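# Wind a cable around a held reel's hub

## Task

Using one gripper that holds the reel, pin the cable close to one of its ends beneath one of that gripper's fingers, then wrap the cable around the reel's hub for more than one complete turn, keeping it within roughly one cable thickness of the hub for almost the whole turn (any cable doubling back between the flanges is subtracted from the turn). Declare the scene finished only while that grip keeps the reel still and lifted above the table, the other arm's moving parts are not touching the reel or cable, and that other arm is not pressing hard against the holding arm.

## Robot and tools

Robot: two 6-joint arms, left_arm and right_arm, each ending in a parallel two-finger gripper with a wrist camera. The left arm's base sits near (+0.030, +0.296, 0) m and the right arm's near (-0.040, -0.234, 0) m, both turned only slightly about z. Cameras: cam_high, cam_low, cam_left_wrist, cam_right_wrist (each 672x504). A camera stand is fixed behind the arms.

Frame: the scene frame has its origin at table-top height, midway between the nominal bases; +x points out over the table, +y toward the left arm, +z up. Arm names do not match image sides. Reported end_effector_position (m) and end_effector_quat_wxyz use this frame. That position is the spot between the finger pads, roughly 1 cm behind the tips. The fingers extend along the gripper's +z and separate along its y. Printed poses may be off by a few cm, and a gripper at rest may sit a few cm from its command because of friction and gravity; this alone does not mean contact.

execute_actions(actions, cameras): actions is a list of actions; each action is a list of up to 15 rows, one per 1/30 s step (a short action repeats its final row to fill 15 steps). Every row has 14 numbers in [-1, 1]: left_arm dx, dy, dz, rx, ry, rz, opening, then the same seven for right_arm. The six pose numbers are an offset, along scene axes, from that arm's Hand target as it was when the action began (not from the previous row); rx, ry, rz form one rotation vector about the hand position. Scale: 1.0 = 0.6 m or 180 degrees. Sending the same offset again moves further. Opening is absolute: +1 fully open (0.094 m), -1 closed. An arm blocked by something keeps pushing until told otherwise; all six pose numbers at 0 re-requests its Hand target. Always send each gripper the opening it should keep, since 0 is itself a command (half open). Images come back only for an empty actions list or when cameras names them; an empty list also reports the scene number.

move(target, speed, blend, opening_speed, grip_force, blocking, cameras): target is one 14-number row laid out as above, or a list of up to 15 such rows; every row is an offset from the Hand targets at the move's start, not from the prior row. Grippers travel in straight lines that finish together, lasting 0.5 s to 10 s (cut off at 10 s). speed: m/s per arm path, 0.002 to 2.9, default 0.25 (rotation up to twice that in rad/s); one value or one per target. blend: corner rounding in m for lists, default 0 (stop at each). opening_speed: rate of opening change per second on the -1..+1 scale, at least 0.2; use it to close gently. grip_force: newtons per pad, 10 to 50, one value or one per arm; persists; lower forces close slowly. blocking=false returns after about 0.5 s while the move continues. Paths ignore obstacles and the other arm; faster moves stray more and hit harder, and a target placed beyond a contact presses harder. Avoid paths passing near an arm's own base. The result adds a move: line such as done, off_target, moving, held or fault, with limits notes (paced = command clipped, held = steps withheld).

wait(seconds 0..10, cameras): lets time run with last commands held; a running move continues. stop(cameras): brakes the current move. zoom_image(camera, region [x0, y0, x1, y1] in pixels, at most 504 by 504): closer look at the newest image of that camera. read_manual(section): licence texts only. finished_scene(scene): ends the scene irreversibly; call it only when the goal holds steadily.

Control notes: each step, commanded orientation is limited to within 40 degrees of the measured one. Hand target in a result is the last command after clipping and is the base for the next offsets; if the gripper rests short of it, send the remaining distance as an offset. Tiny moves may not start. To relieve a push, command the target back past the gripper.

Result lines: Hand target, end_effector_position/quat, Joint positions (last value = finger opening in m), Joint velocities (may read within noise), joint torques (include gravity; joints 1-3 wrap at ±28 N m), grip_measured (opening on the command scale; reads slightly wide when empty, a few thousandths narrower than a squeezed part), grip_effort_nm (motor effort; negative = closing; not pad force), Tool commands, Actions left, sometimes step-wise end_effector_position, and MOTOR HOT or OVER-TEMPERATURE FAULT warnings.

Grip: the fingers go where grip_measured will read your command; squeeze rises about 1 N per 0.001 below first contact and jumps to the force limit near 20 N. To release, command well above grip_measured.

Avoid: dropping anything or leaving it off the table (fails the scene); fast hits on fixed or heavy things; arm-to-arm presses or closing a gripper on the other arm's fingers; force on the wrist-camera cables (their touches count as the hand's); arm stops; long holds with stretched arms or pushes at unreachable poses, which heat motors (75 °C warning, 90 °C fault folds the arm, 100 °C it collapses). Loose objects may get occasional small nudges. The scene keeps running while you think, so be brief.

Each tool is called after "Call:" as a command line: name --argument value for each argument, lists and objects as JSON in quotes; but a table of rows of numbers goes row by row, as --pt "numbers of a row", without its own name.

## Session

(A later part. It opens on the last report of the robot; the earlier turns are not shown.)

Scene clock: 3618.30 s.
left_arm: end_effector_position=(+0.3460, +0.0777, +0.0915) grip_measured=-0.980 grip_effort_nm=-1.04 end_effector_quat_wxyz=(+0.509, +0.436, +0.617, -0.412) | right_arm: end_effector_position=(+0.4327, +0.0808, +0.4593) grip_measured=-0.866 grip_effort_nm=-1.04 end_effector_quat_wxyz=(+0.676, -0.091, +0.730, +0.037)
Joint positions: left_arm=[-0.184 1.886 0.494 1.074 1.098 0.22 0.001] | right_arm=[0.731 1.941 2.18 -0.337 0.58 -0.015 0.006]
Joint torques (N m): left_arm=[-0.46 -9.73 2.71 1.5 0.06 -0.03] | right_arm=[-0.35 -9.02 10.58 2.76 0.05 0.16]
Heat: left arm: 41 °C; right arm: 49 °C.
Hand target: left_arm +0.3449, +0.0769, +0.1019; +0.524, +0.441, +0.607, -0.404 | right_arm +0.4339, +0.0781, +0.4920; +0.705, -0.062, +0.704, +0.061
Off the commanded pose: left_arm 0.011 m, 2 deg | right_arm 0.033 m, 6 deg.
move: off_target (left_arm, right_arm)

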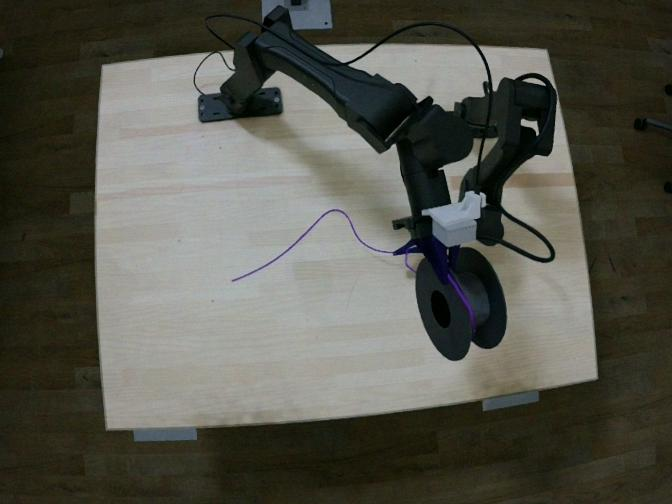

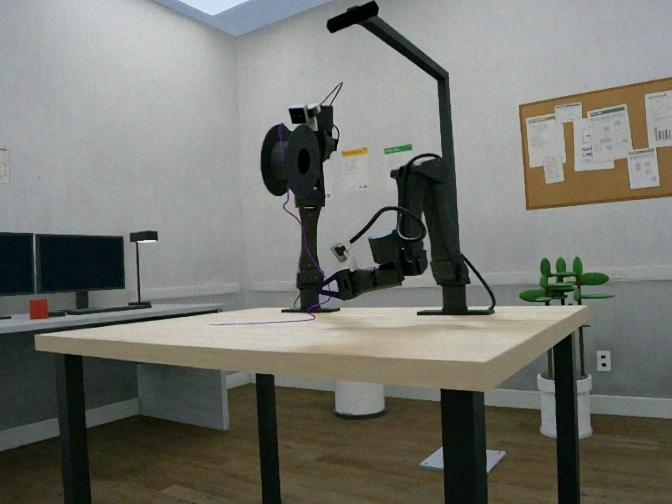

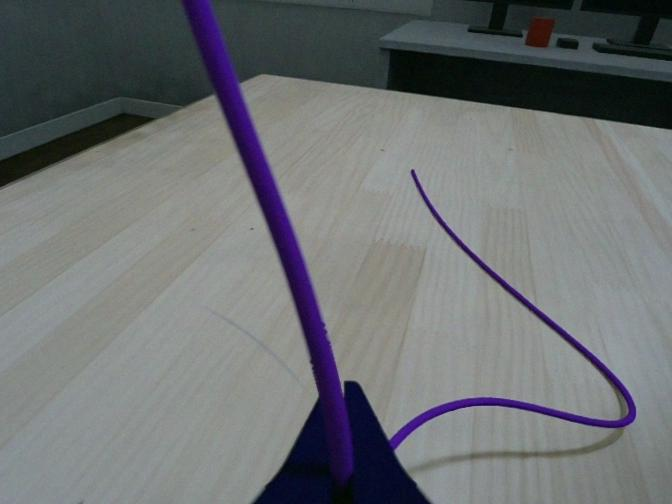

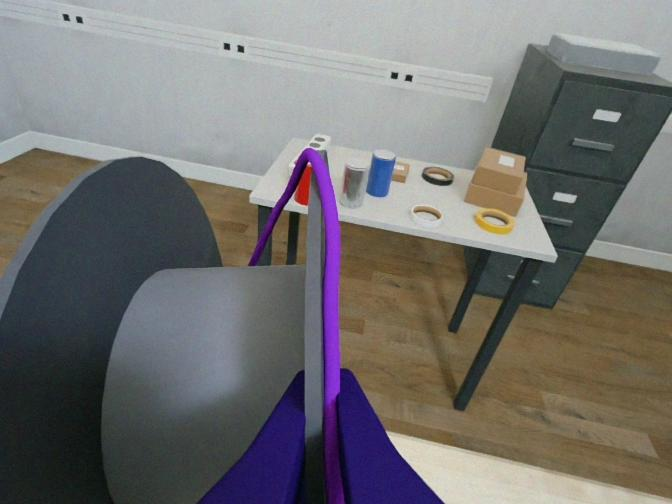

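Call:
move --pt "-0.1908 -0.0077 0.1892 0 0 0 -1 0 0 0 0 0 0 -1" --speed 0.12 --cameras '["all"]'

Call:
zoom_image --camera "cam_low" --region '[240, 90, 390, 340]'

Call:
zoom_image --camera "cam_high" --region '[370, 180, 530, 370]'

Scene clock: 3677.47 s.
left_arm: end_effector_position=(+0.2284, +0.0743, +0.1998) grip_measured=-0.980 grip_effort_nm=-1.03 end_effector_quat_wxyz=(+0.507, +0.431, +0.622, -0.413) | right_arm: end_effector_position=(+0.4327, +0.0809, +0.4593) grip_measured=-0.866 grip_effort_nm=-1.04 end_effector_quat_wxyz=(+0.676, -0.091, +0.730, +0.037)
Joint positions: left_arm=[-0.339 0.862 0.319 0.292 0.944 0.129 0.001] | right_arm=[0.731 1.941 2.18 -0.337 0.58 -0.015 0.006]
Joint torques (N m): left_arm=[-0.66 -2.21 9.59 1.37 0 0.11] | right_arm=[-0.38 -8.99 10.59 2.76 0.04 0.17]
Heat: left arm: 38 °C; right arm: 45 °C.
Hand target: left_arm +0.2304, +0.0724, +0.2155; +0.524, +0.441, +0.607, -0.404 | right_arm +0.4339, +0.0780, +0.4920; +0.705, -0.062, +0.704, +0.061
Off the commanded pose: left_arm 0.016 m, 3 deg | right_arm 0.033 m, 6 deg.
move: off_target (left_arm, right_arm)

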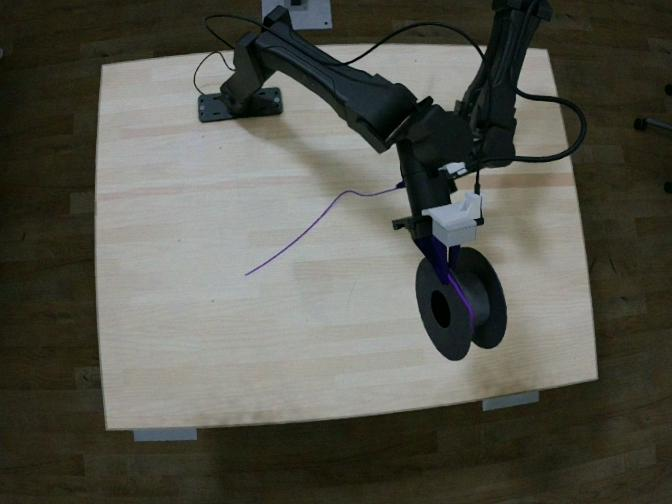

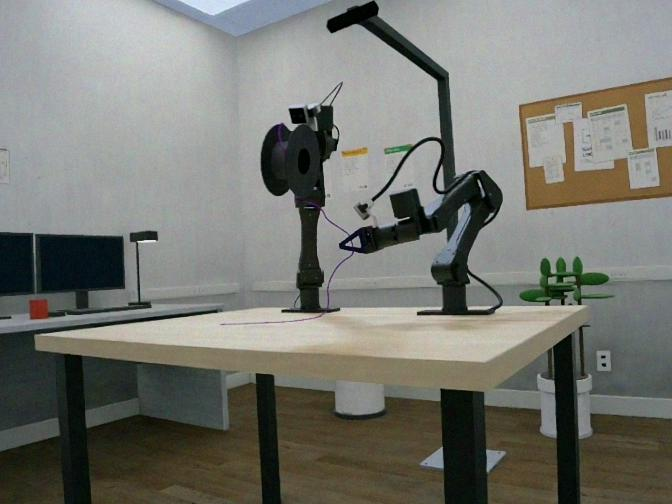

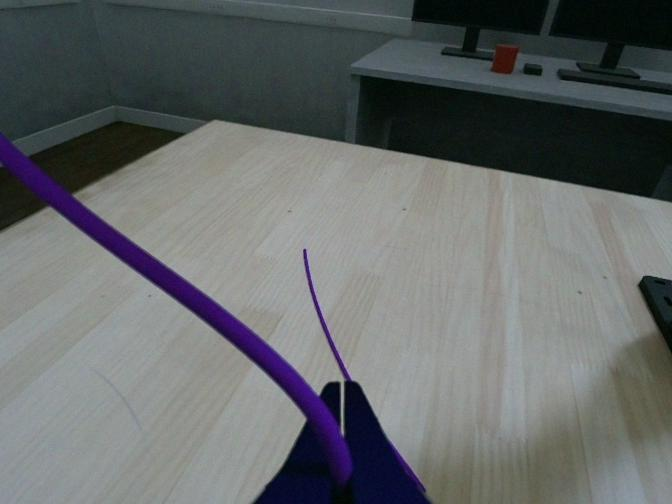

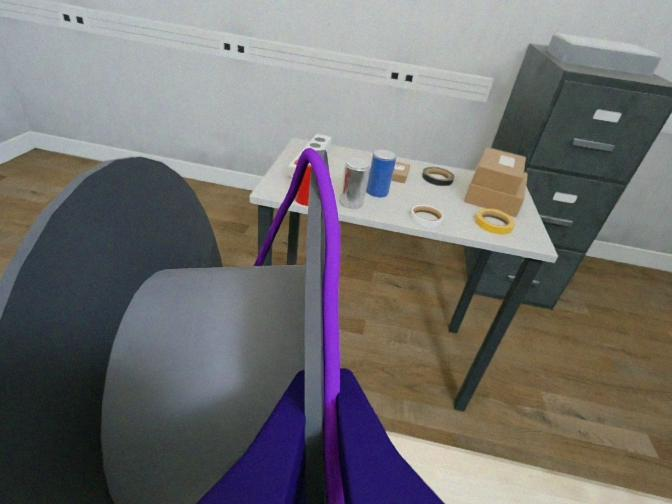

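Scaled by 2.016.

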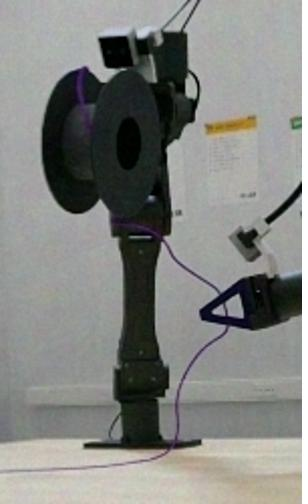

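Scaled by 2.653.

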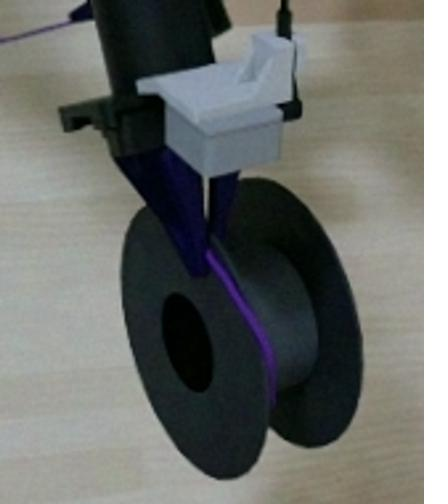

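Call:
zoom_image --camera "cam_high" --region '[380, 0, 600, 220]'

Scaled by 2.291.

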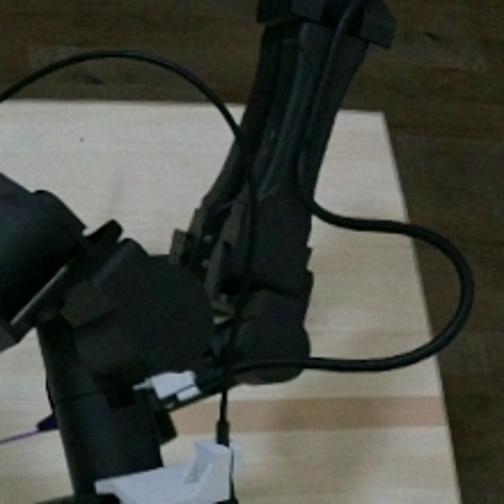

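Call:
move --pt "-0.059 0.0458 0.215 0 0 0 -1 0 0 0 0 0 0 -1" --speed 0.12 --cameras '["all"]'

Call:
zoom_image --camera "cam_low" --region '[240, 90, 440, 290]'

Call:
zoom_image --camera "cam_high" --region '[380, 0, 600, 220]'

Scene clock: 3693.97 s.
left_arm: end_effector_position=(+0.1981, +0.0994, +0.3345) grip_measured=-0.980 grip_effort_nm=-1.03 end_effector_quat_wxyz=(+0.518, +0.433, +0.617, -0.404) | right_arm: end_effector_position=(+0.4327, +0.0810, +0.4592) grip_measured=-0.866 grip_effort_nm=-1.03 end_effector_quat_wxyz=(+0.676, -0.091, +0.730, +0.037)
Joint positions: left_arm=[-0.232 0.687 0.819 -0.4 1.036 0.183 0.001] | right_arm=[0.731 1.941 2.18 -0.337 0.579 -0.015 0.006]
Joint torques (N m): left_arm=[0.55 0.88 8.91 1.24 0.27 0.07] | right_arm=[-0.35 -8.95 10.58 2.77 0.03 0.17]
Heat: left arm: 36 °C; right arm: 46 °C.
Hand target: left_arm +0.1950, +0.0998, +0.3444; +0.524, +0.441, +0.607, -0.404 | right_arm +0.4339, +0.0781, +0.4920; +0.705, -0.062, +0.704, +0.061
Off the commanded pose: left_arm 0.010 m, 2 deg | right_arm 0.033 m, 6 deg.
move: off_target (right_arm)

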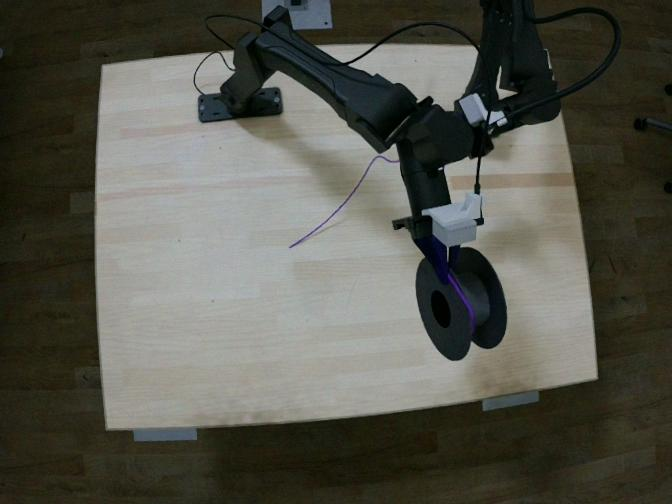

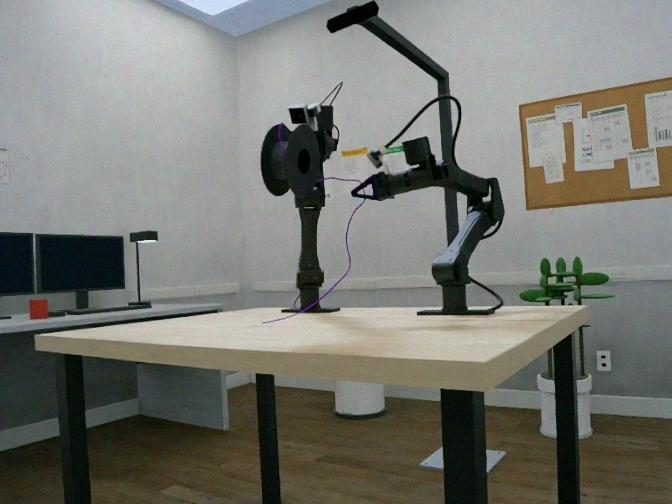

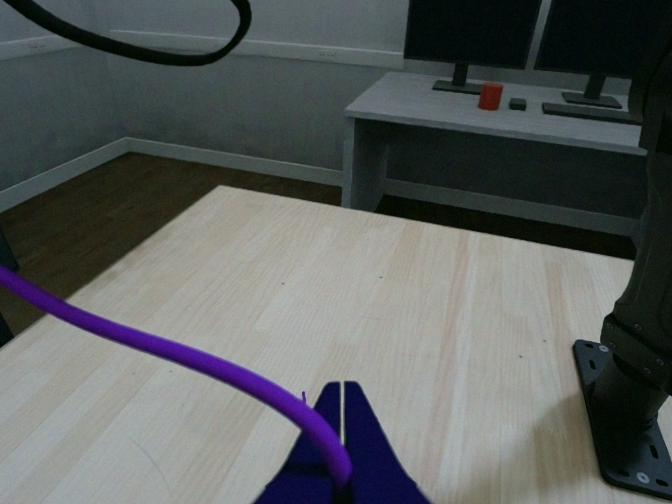

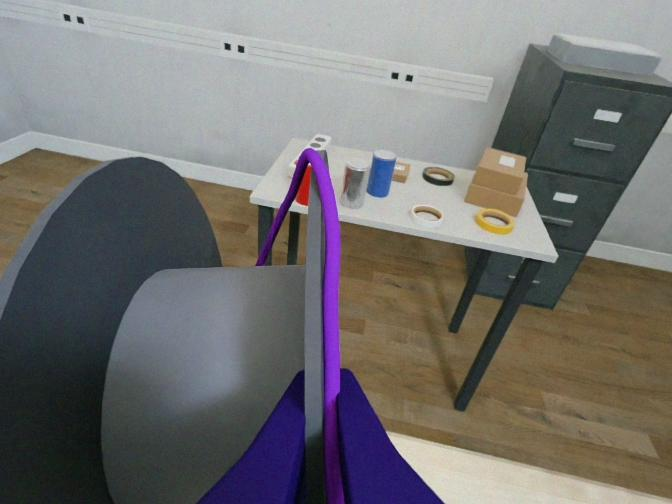

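Scaled by 2.520.

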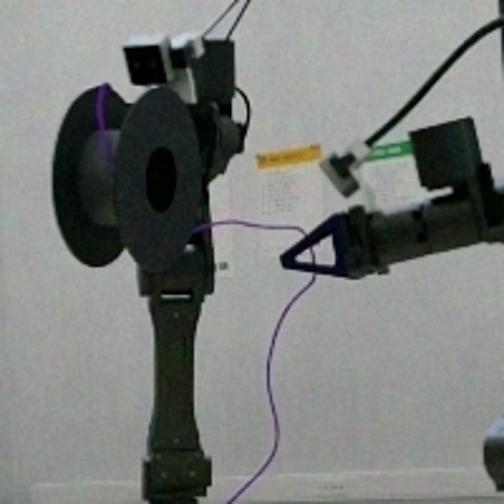

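Scaled by 2.291.

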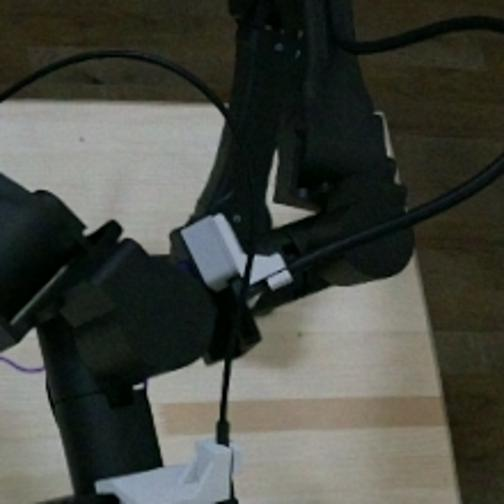

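Call:
zoom_image --camera "cam_left_wrist" --region '[0, 0, 340, 330]'

Scaled by 1.482.

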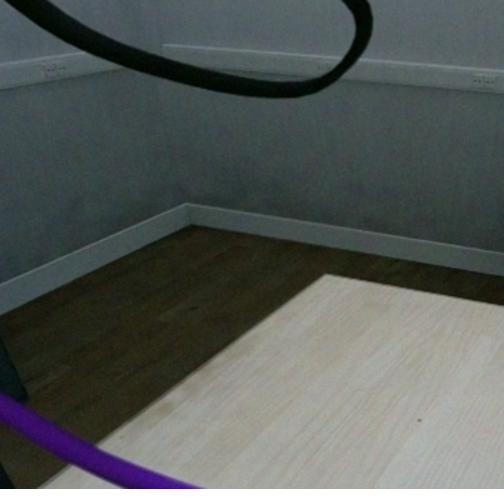

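Call:
zoom_image --camera "cam_low" --region '[280, 90, 370, 210]'

Scaled by 4.200.

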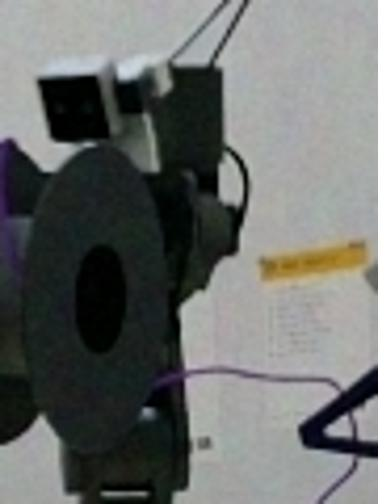

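Call:
move --pt "0.05 0.092 0.1427 0 0 0 -1 0 0 0 0 0 0 -1" --pt "0.12 0.1253 0.2343 0 0 0 -1 0 0 0 0 0 0 -1" --speed 0.1 --blend '[0.015, 0]' --cameras '["all"]'

Call:
zoom_image --camera "cam_low" --region '[250, 50, 430, 230]'

Call:
zoom_image --camera "cam_high" --region '[380, 0, 600, 220]'

Scene clock: 3826.83 s.
left_arm: end_effector_position=(+0.2690, +0.1744, +0.4797) grip_measured=-0.980 grip_effort_nm=-1.03 end_effector_quat_wxyz=(+0.536, +0.424, +0.613, -0.396) | right_arm: end_effector_position=(+0.4326, +0.0813, +0.4592) grip_measured=-0.866 grip_effort_nm=-1.04 end_effector_quat_wxyz=(+0.676, -0.091, +0.730, +0.038)
Joint positions: left_arm=[0.247 1.385 1.94 -1.533 1.436 0.944 0.001] | right_arm=[0.731 1.941 2.18 -0.337 0.577 -0.014 0.006]
Joint torques (N m): left_arm=[0.32 -2.4 6.45 0.7 0.55 0.06] | right_arm=[-0.36 -8.98 10.58 2.78 0.1 0.14]
Heat: left arm: 36 °C; right arm: 47 °C.
Hand target: left_arm +0.2671, +0.1750, +0.4850; +0.524, +0.441, +0.607, -0.404 | right_arm +0.4339, +0.0780, +0.4920; +0.705, -0.062, +0.704, +0.061
Off the commanded pose: left_arm 0.006 m, 3 deg | right_arm 0.033 m, 6 deg.
joint sent to its limit (left arm) — joint 4 (wrist pitch), lower limit. The joint targets are off in orientation, not in position.
move: off_target (left_arm, right_arm)

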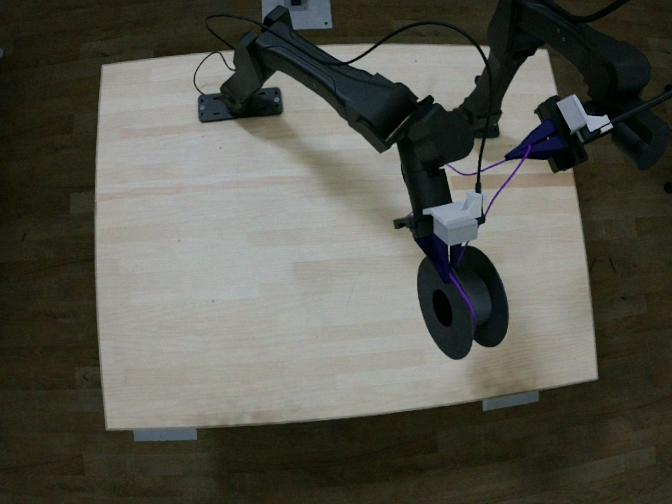

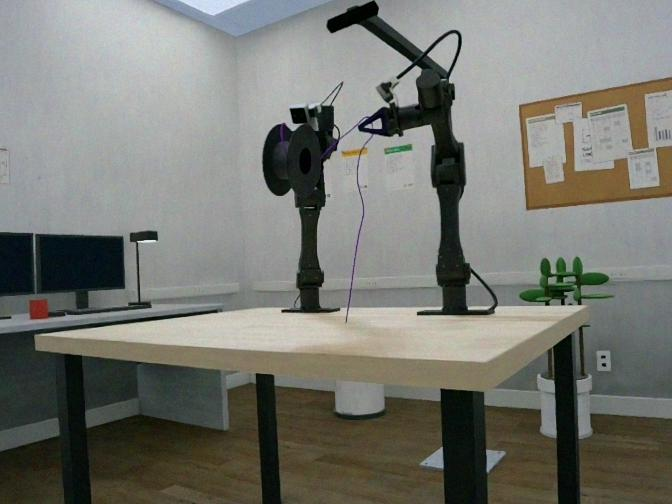

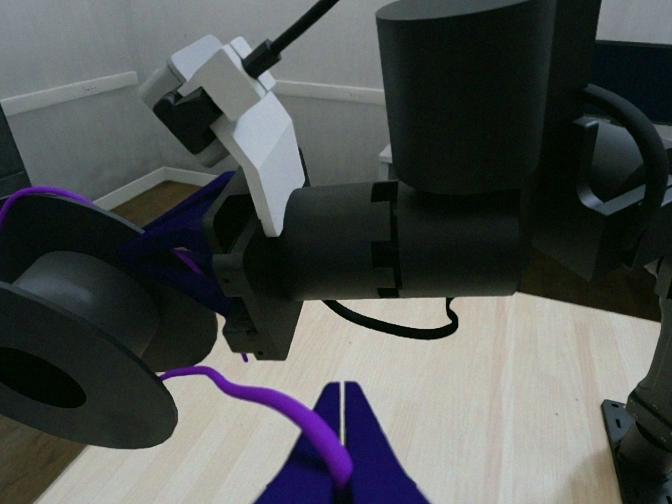

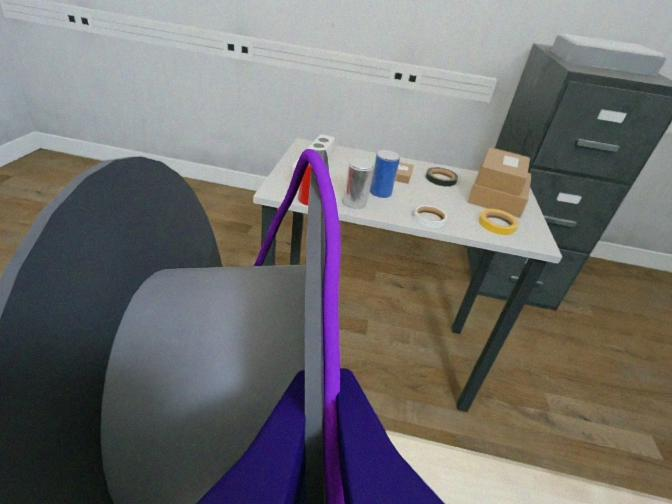

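Scaled by 2.800.

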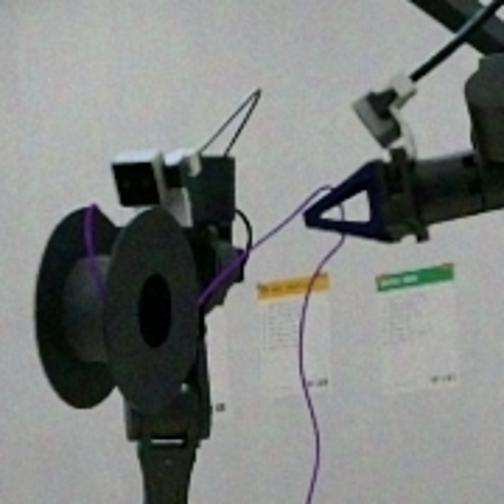

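Scaled by 2.291.

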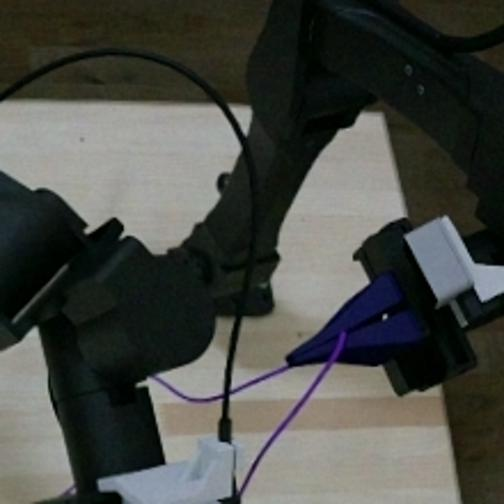

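Call:
move --pt "0.1032 -0.0117 -0.075 0 0 0 -1 0 0 -0.1333 0 0 0 -1" --speed 0.08 --cameras '["all"]'

Call:
zoom_image --camera "cam_low" --region '[230, 70, 430, 270]'

Call:
zoom_image --camera "cam_high" --region '[380, 50, 600, 270]'

Scene clock: 3844.90 s.
left_arm: end_effector_position=(+0.3288, +0.1702, +0.4418) grip_measured=-0.980 grip_effort_nm=-1.03 end_effector_quat_wxyz=(+0.525, +0.441, +0.610, -0.397) | right_arm: end_effector_position=(+0.4393, +0.0884, +0.3742) grip_measured=-0.866 grip_effort_nm=-1.04 end_effector_quat_wxyz=(+0.673, -0.092, +0.733, +0.040)
Joint positions: left_arm=[0.169 1.466 1.802 -1.182 1.391 0.816 0.001] | right_arm=[0.731 1.872 1.742 0.02 0.574 -0.006 0.006]
Joint torques (N m): left_arm=[-0.62 -4.75 4.3 1.04 0.46 -0.06] | right_arm=[-0.42 -12.92 6.97 2.91 0.11 0.09]
Heat: left arm: 36 °C; right arm: 47 °C.
Hand target: left_arm +0.3290, +0.1680, +0.4401; +0.524, +0.441, +0.607, -0.404 | right_arm +0.4339, +0.0781, +0.4122; +0.705, -0.062, +0.704, +0.061
Off the commanded pose: left_arm 0.003 m, 1 deg | right_arm 0.040 m, 6 deg.
move: off_target (right_arm)

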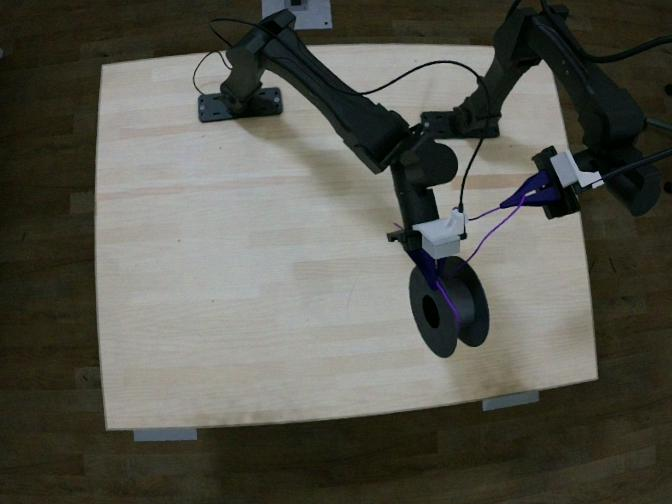

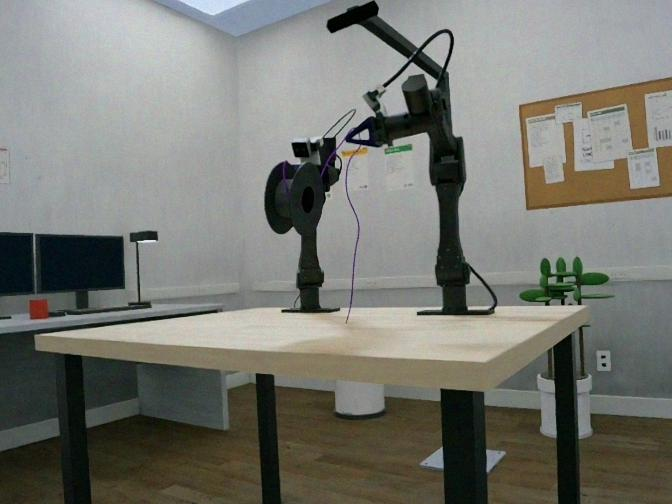

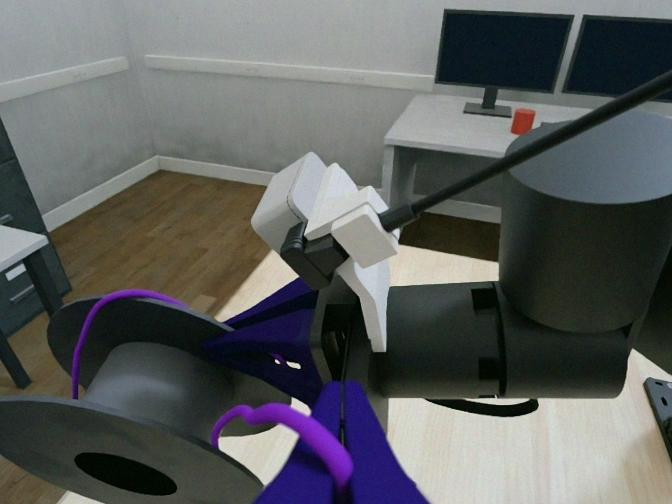

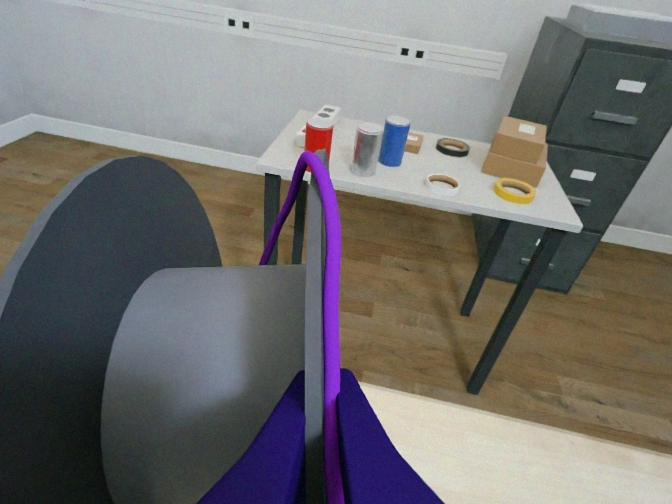

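Scaled by 2.520.

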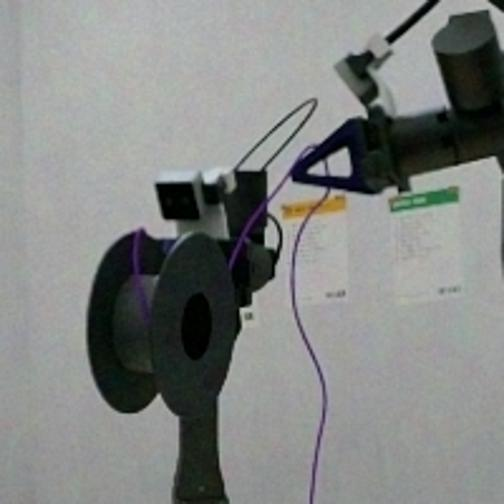

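Scaled by 2.291.

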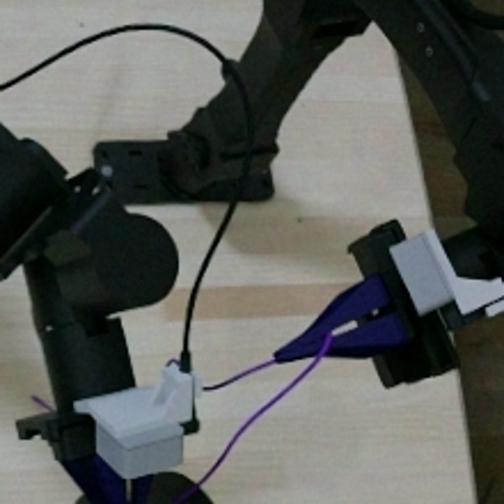

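Call:
move --pt "0.0357 -0.0067 0.0633 0 0 0 -1 -0.1333 0 0 0 0 0 -1" --speed 0.08 --cameras '["all"]'

Call:
zoom_image --camera "cam_low" --region '[230, 70, 430, 270]'

Call:
zoom_image --camera "cam_high" --region '[380, 50, 600, 270]'

Scene clock: 3863.43 s.
left_arm: end_effector_position=(+0.3487, +0.1660, +0.4756) grip_measured=-0.980 grip_effort_nm=-1.03 end_effector_quat_wxyz=(+0.526, +0.439, +0.609, -0.399) | right_arm: end_effector_position=(+0.3604, +0.0870, +0.3844) grip_measured=-0.866 grip_effort_nm=-1.04 end_effector_quat_wxyz=(+0.680, -0.094, +0.726, +0.040)
Joint positions: left_arm=[0.142 1.584 2.043 -1.178 1.376 0.686 0.001] | right_arm=[0.877 1.658 1.508 0.054 0.716 -0.006 0.006]
Joint torques (N m): left_arm=[-0.64 -4.26 7.21 0.94 0.37 -0.07] | right_arm=[0.43 -10.52 6.58 2.77 0.22 0.12]
Heat: left arm: 35 °C; right arm: 47 °C.
Hand target: left_arm +0.3504, +0.1640, +0.4780; +0.524, +0.441, +0.607, -0.404 | right_arm +0.3539, +0.0782, +0.4119; +0.705, -0.062, +0.704, +0.061
Off the commanded pose: left_arm 0.004 m, 1 deg | right_arm 0.030 m, 6 deg.
move: off_target (right_arm)

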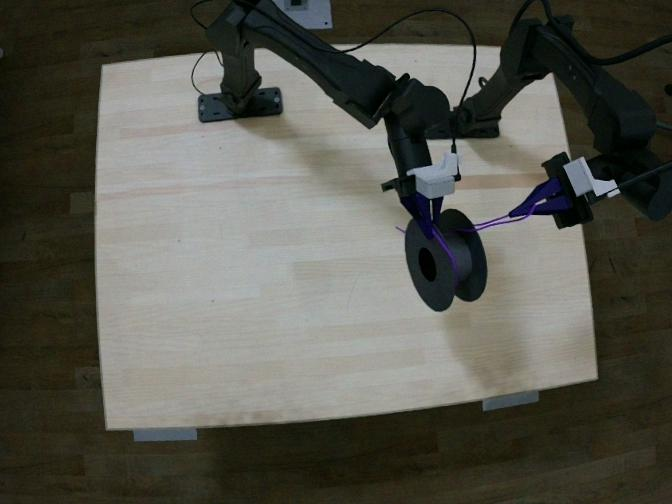

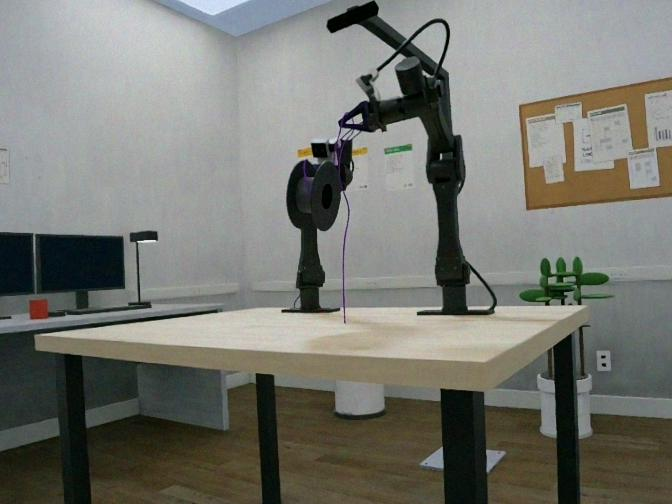

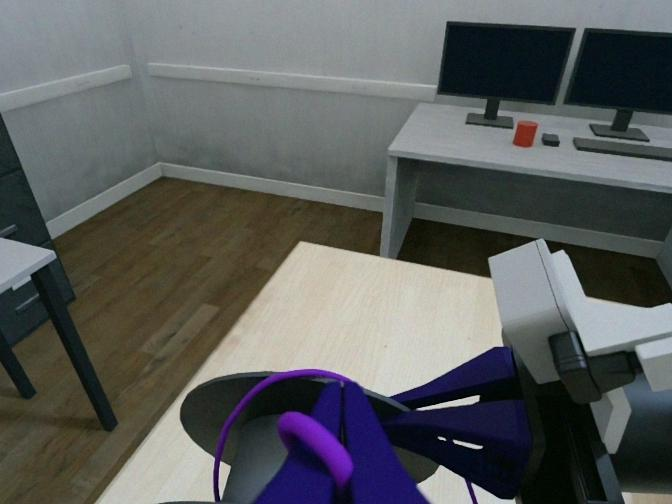

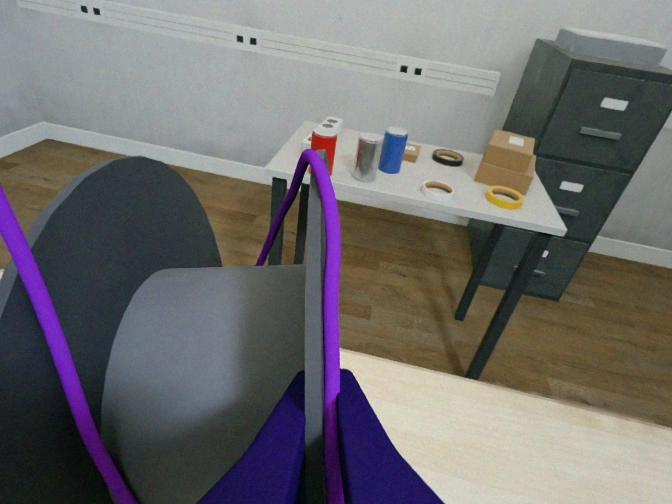

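Scaled by 2.520.

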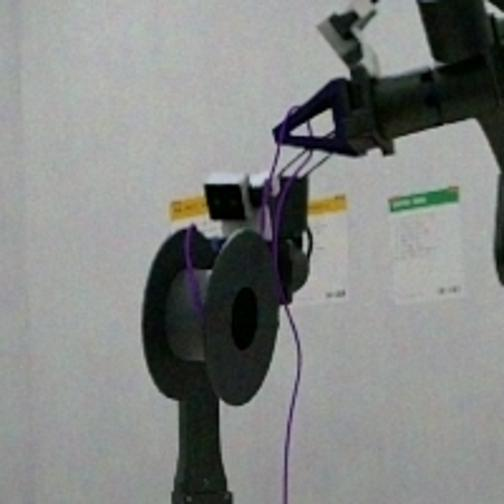

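Scaled by 2.291.

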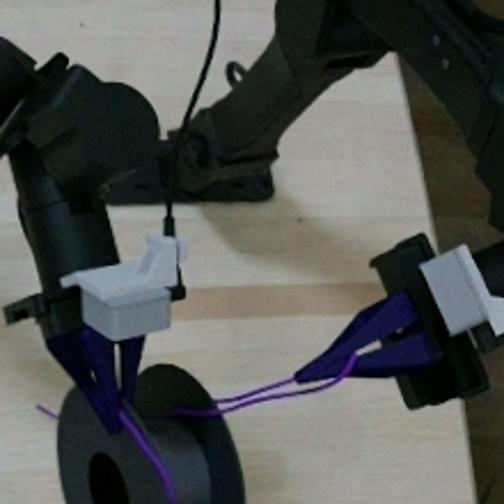

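Call:
move --pt "0.1493 -0.0067 -0.0167 0 0 0 -1 0 0 0 0 0 0 -1" --speed 0.08 --cameras '["all"]'

Call:
zoom_image --camera "cam_low" --region '[230, 70, 430, 270]'

Call:
zoom_image --camera "cam_high" --region '[380, 150, 600, 370]'

Scene clock: 3884.43 s.
left_arm: end_effector_position=(+0.4348, +0.1609, +0.4672) grip_measured=-0.980 grip_effort_nm=-1.03 end_effector_quat_wxyz=(+0.522, +0.437, +0.611, -0.405) | right_arm: end_effector_position=(+0.3609, +0.0864, +0.3904) grip_measured=-0.866 grip_effort_nm=-1.04 end_effector_quat_wxyz=(+0.687, -0.085, +0.720, +0.046)
Joint positions: left_arm=[0.092 1.891 2.342 -1.051 1.342 0.548 0.001] | right_arm=[0.877 1.658 1.508 0.083 0.721 -0.006 0.006]
Joint torques (N m): left_arm=[-0.31 -6.83 7.6 1.16 0.3 -0.04] | right_arm=[0.4 -10.37 6.63 2.51 0.18 0.08]
Heat: left arm: 36 °C; right arm: 49 °C.
Hand target: left_arm +0.4399, +0.1599, +0.4680; +0.524, +0.441, +0.607, -0.404 | right_arm +0.3539, +0.0781, +0.4120; +0.705, -0.062, +0.704, +0.061
Off the commanded pose: left_arm 0.005 m, 1 deg | right_arm 0.024 m, 4 deg.
move: off_target (right_arm)

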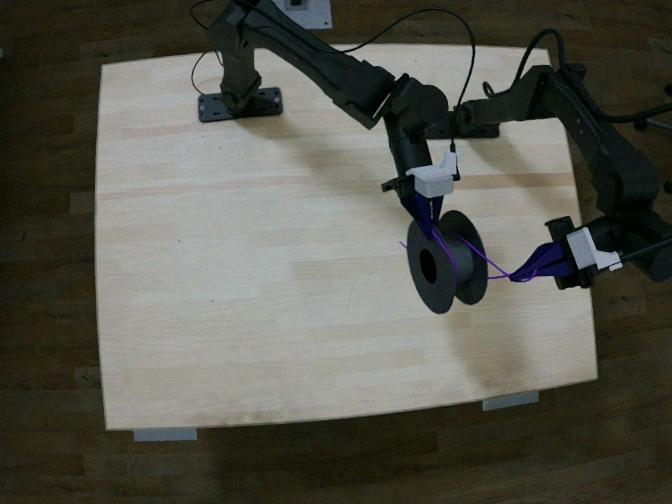

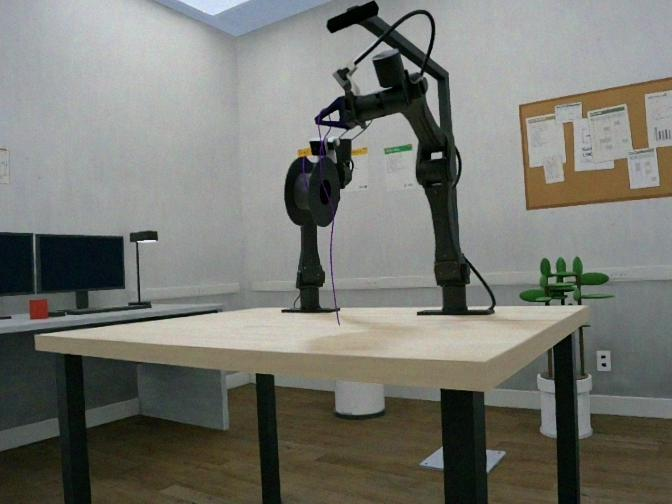

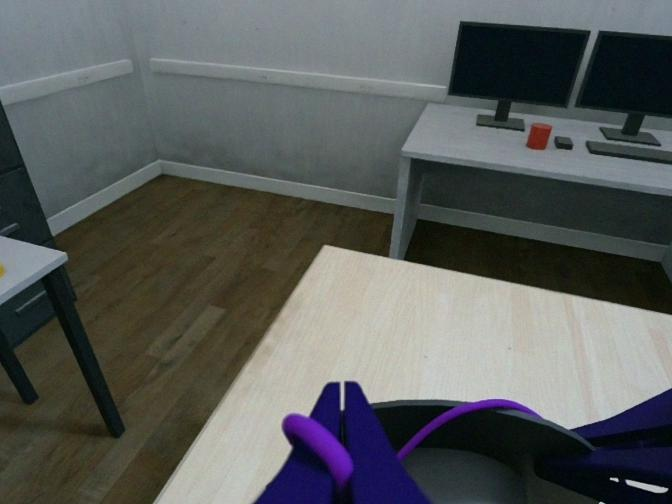

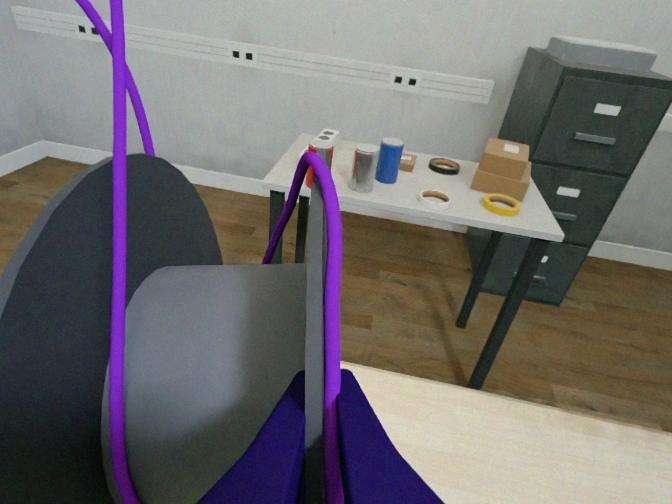

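Scaled by 2.520.

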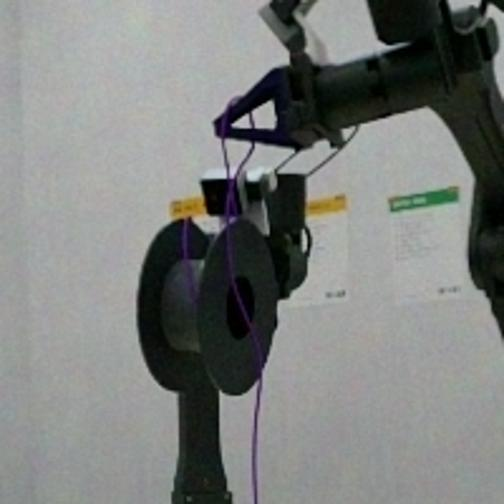

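Scaled by 2.291.

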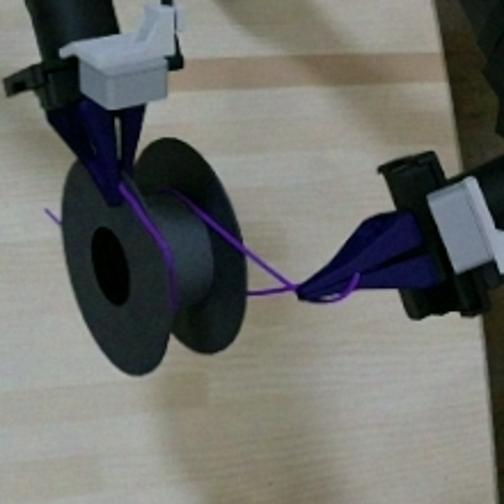

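Call:
move --pt "0.0618 0.0 -0.0933 0 0 0 -1 0 0 0 0 0 0 -1" --speed 0.07 --cameras '["all"]'

Call:
zoom_image --camera "cam_low" --region '[230, 70, 430, 270]'

Call:
zoom_image --camera "cam_high" --region '[380, 150, 600, 370]'

Scene clock: 3900.57 s.
left_arm: end_effector_position=(+0.4712, +0.1617, +0.4207) grip_measured=-0.980 grip_effort_nm=-1.03 end_effector_quat_wxyz=(+0.527, +0.443, +0.606, -0.398) | right_arm: end_effector_position=(+0.3609, +0.0864, +0.3904) grip_measured=-0.866 grip_effort_nm=-1.03 end_effector_quat_wxyz=(+0.687, -0.085, +0.720, +0.046)
Joint positions: left_arm=[0.084 1.908 2.136 -0.8 1.335 0.544 0.001] | right_arm=[0.877 1.658 1.508 0.083 0.721 -0.006 0.006]
Joint torques (N m): left_arm=[-0.47 -8.34 4.86 1.3 0.28 -0.06] | right_arm=[0.42 -10.35 6.58 2.51 0.18 0.09]
Heat: left arm: 37 °C; right arm: 48 °C.
Hand target: left_arm +0.4770, +0.1599, +0.4121; +0.524, +0.441, +0.607, -0.404 | right_arm +0.3539, +0.0781, +0.4119; +0.705, -0.062, +0.704, +0.061
Off the commanded pose: left_arm 0.011 m, 1 deg | right_arm 0.024 m, 4 deg.
move: off_target (left_arm, right_arm)

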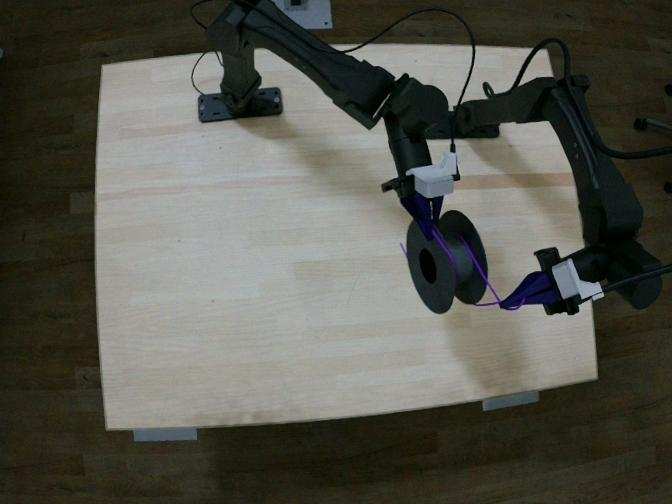

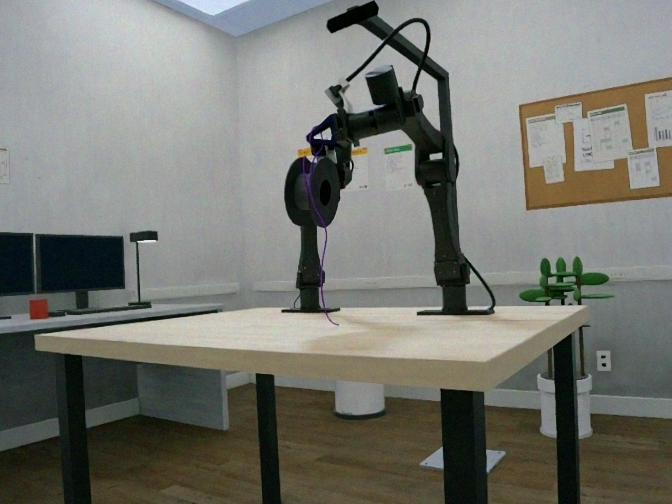

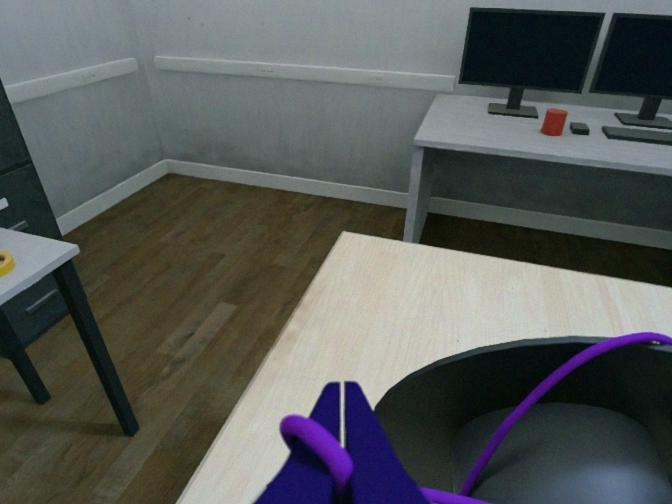

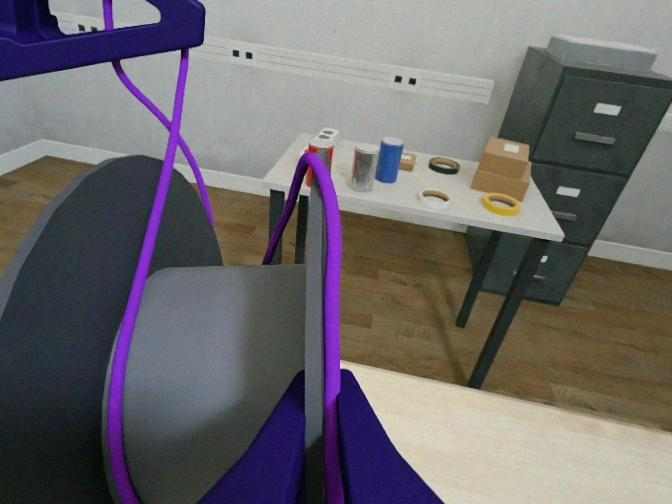

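Scaled by 2.520.

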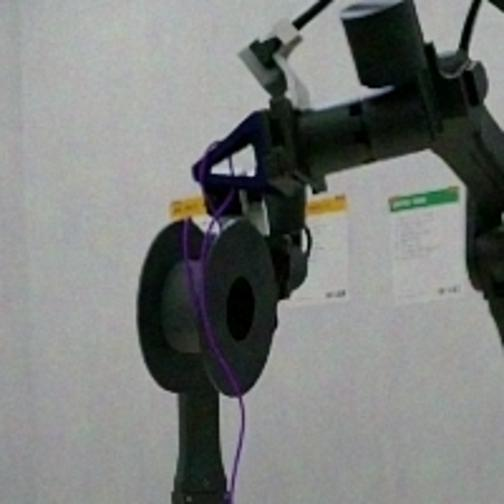

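Scaled by 2.291.

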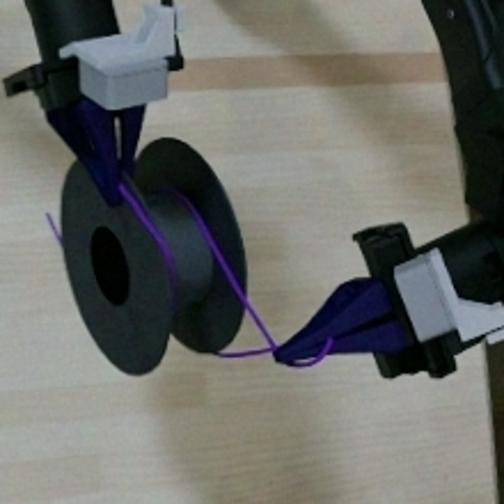

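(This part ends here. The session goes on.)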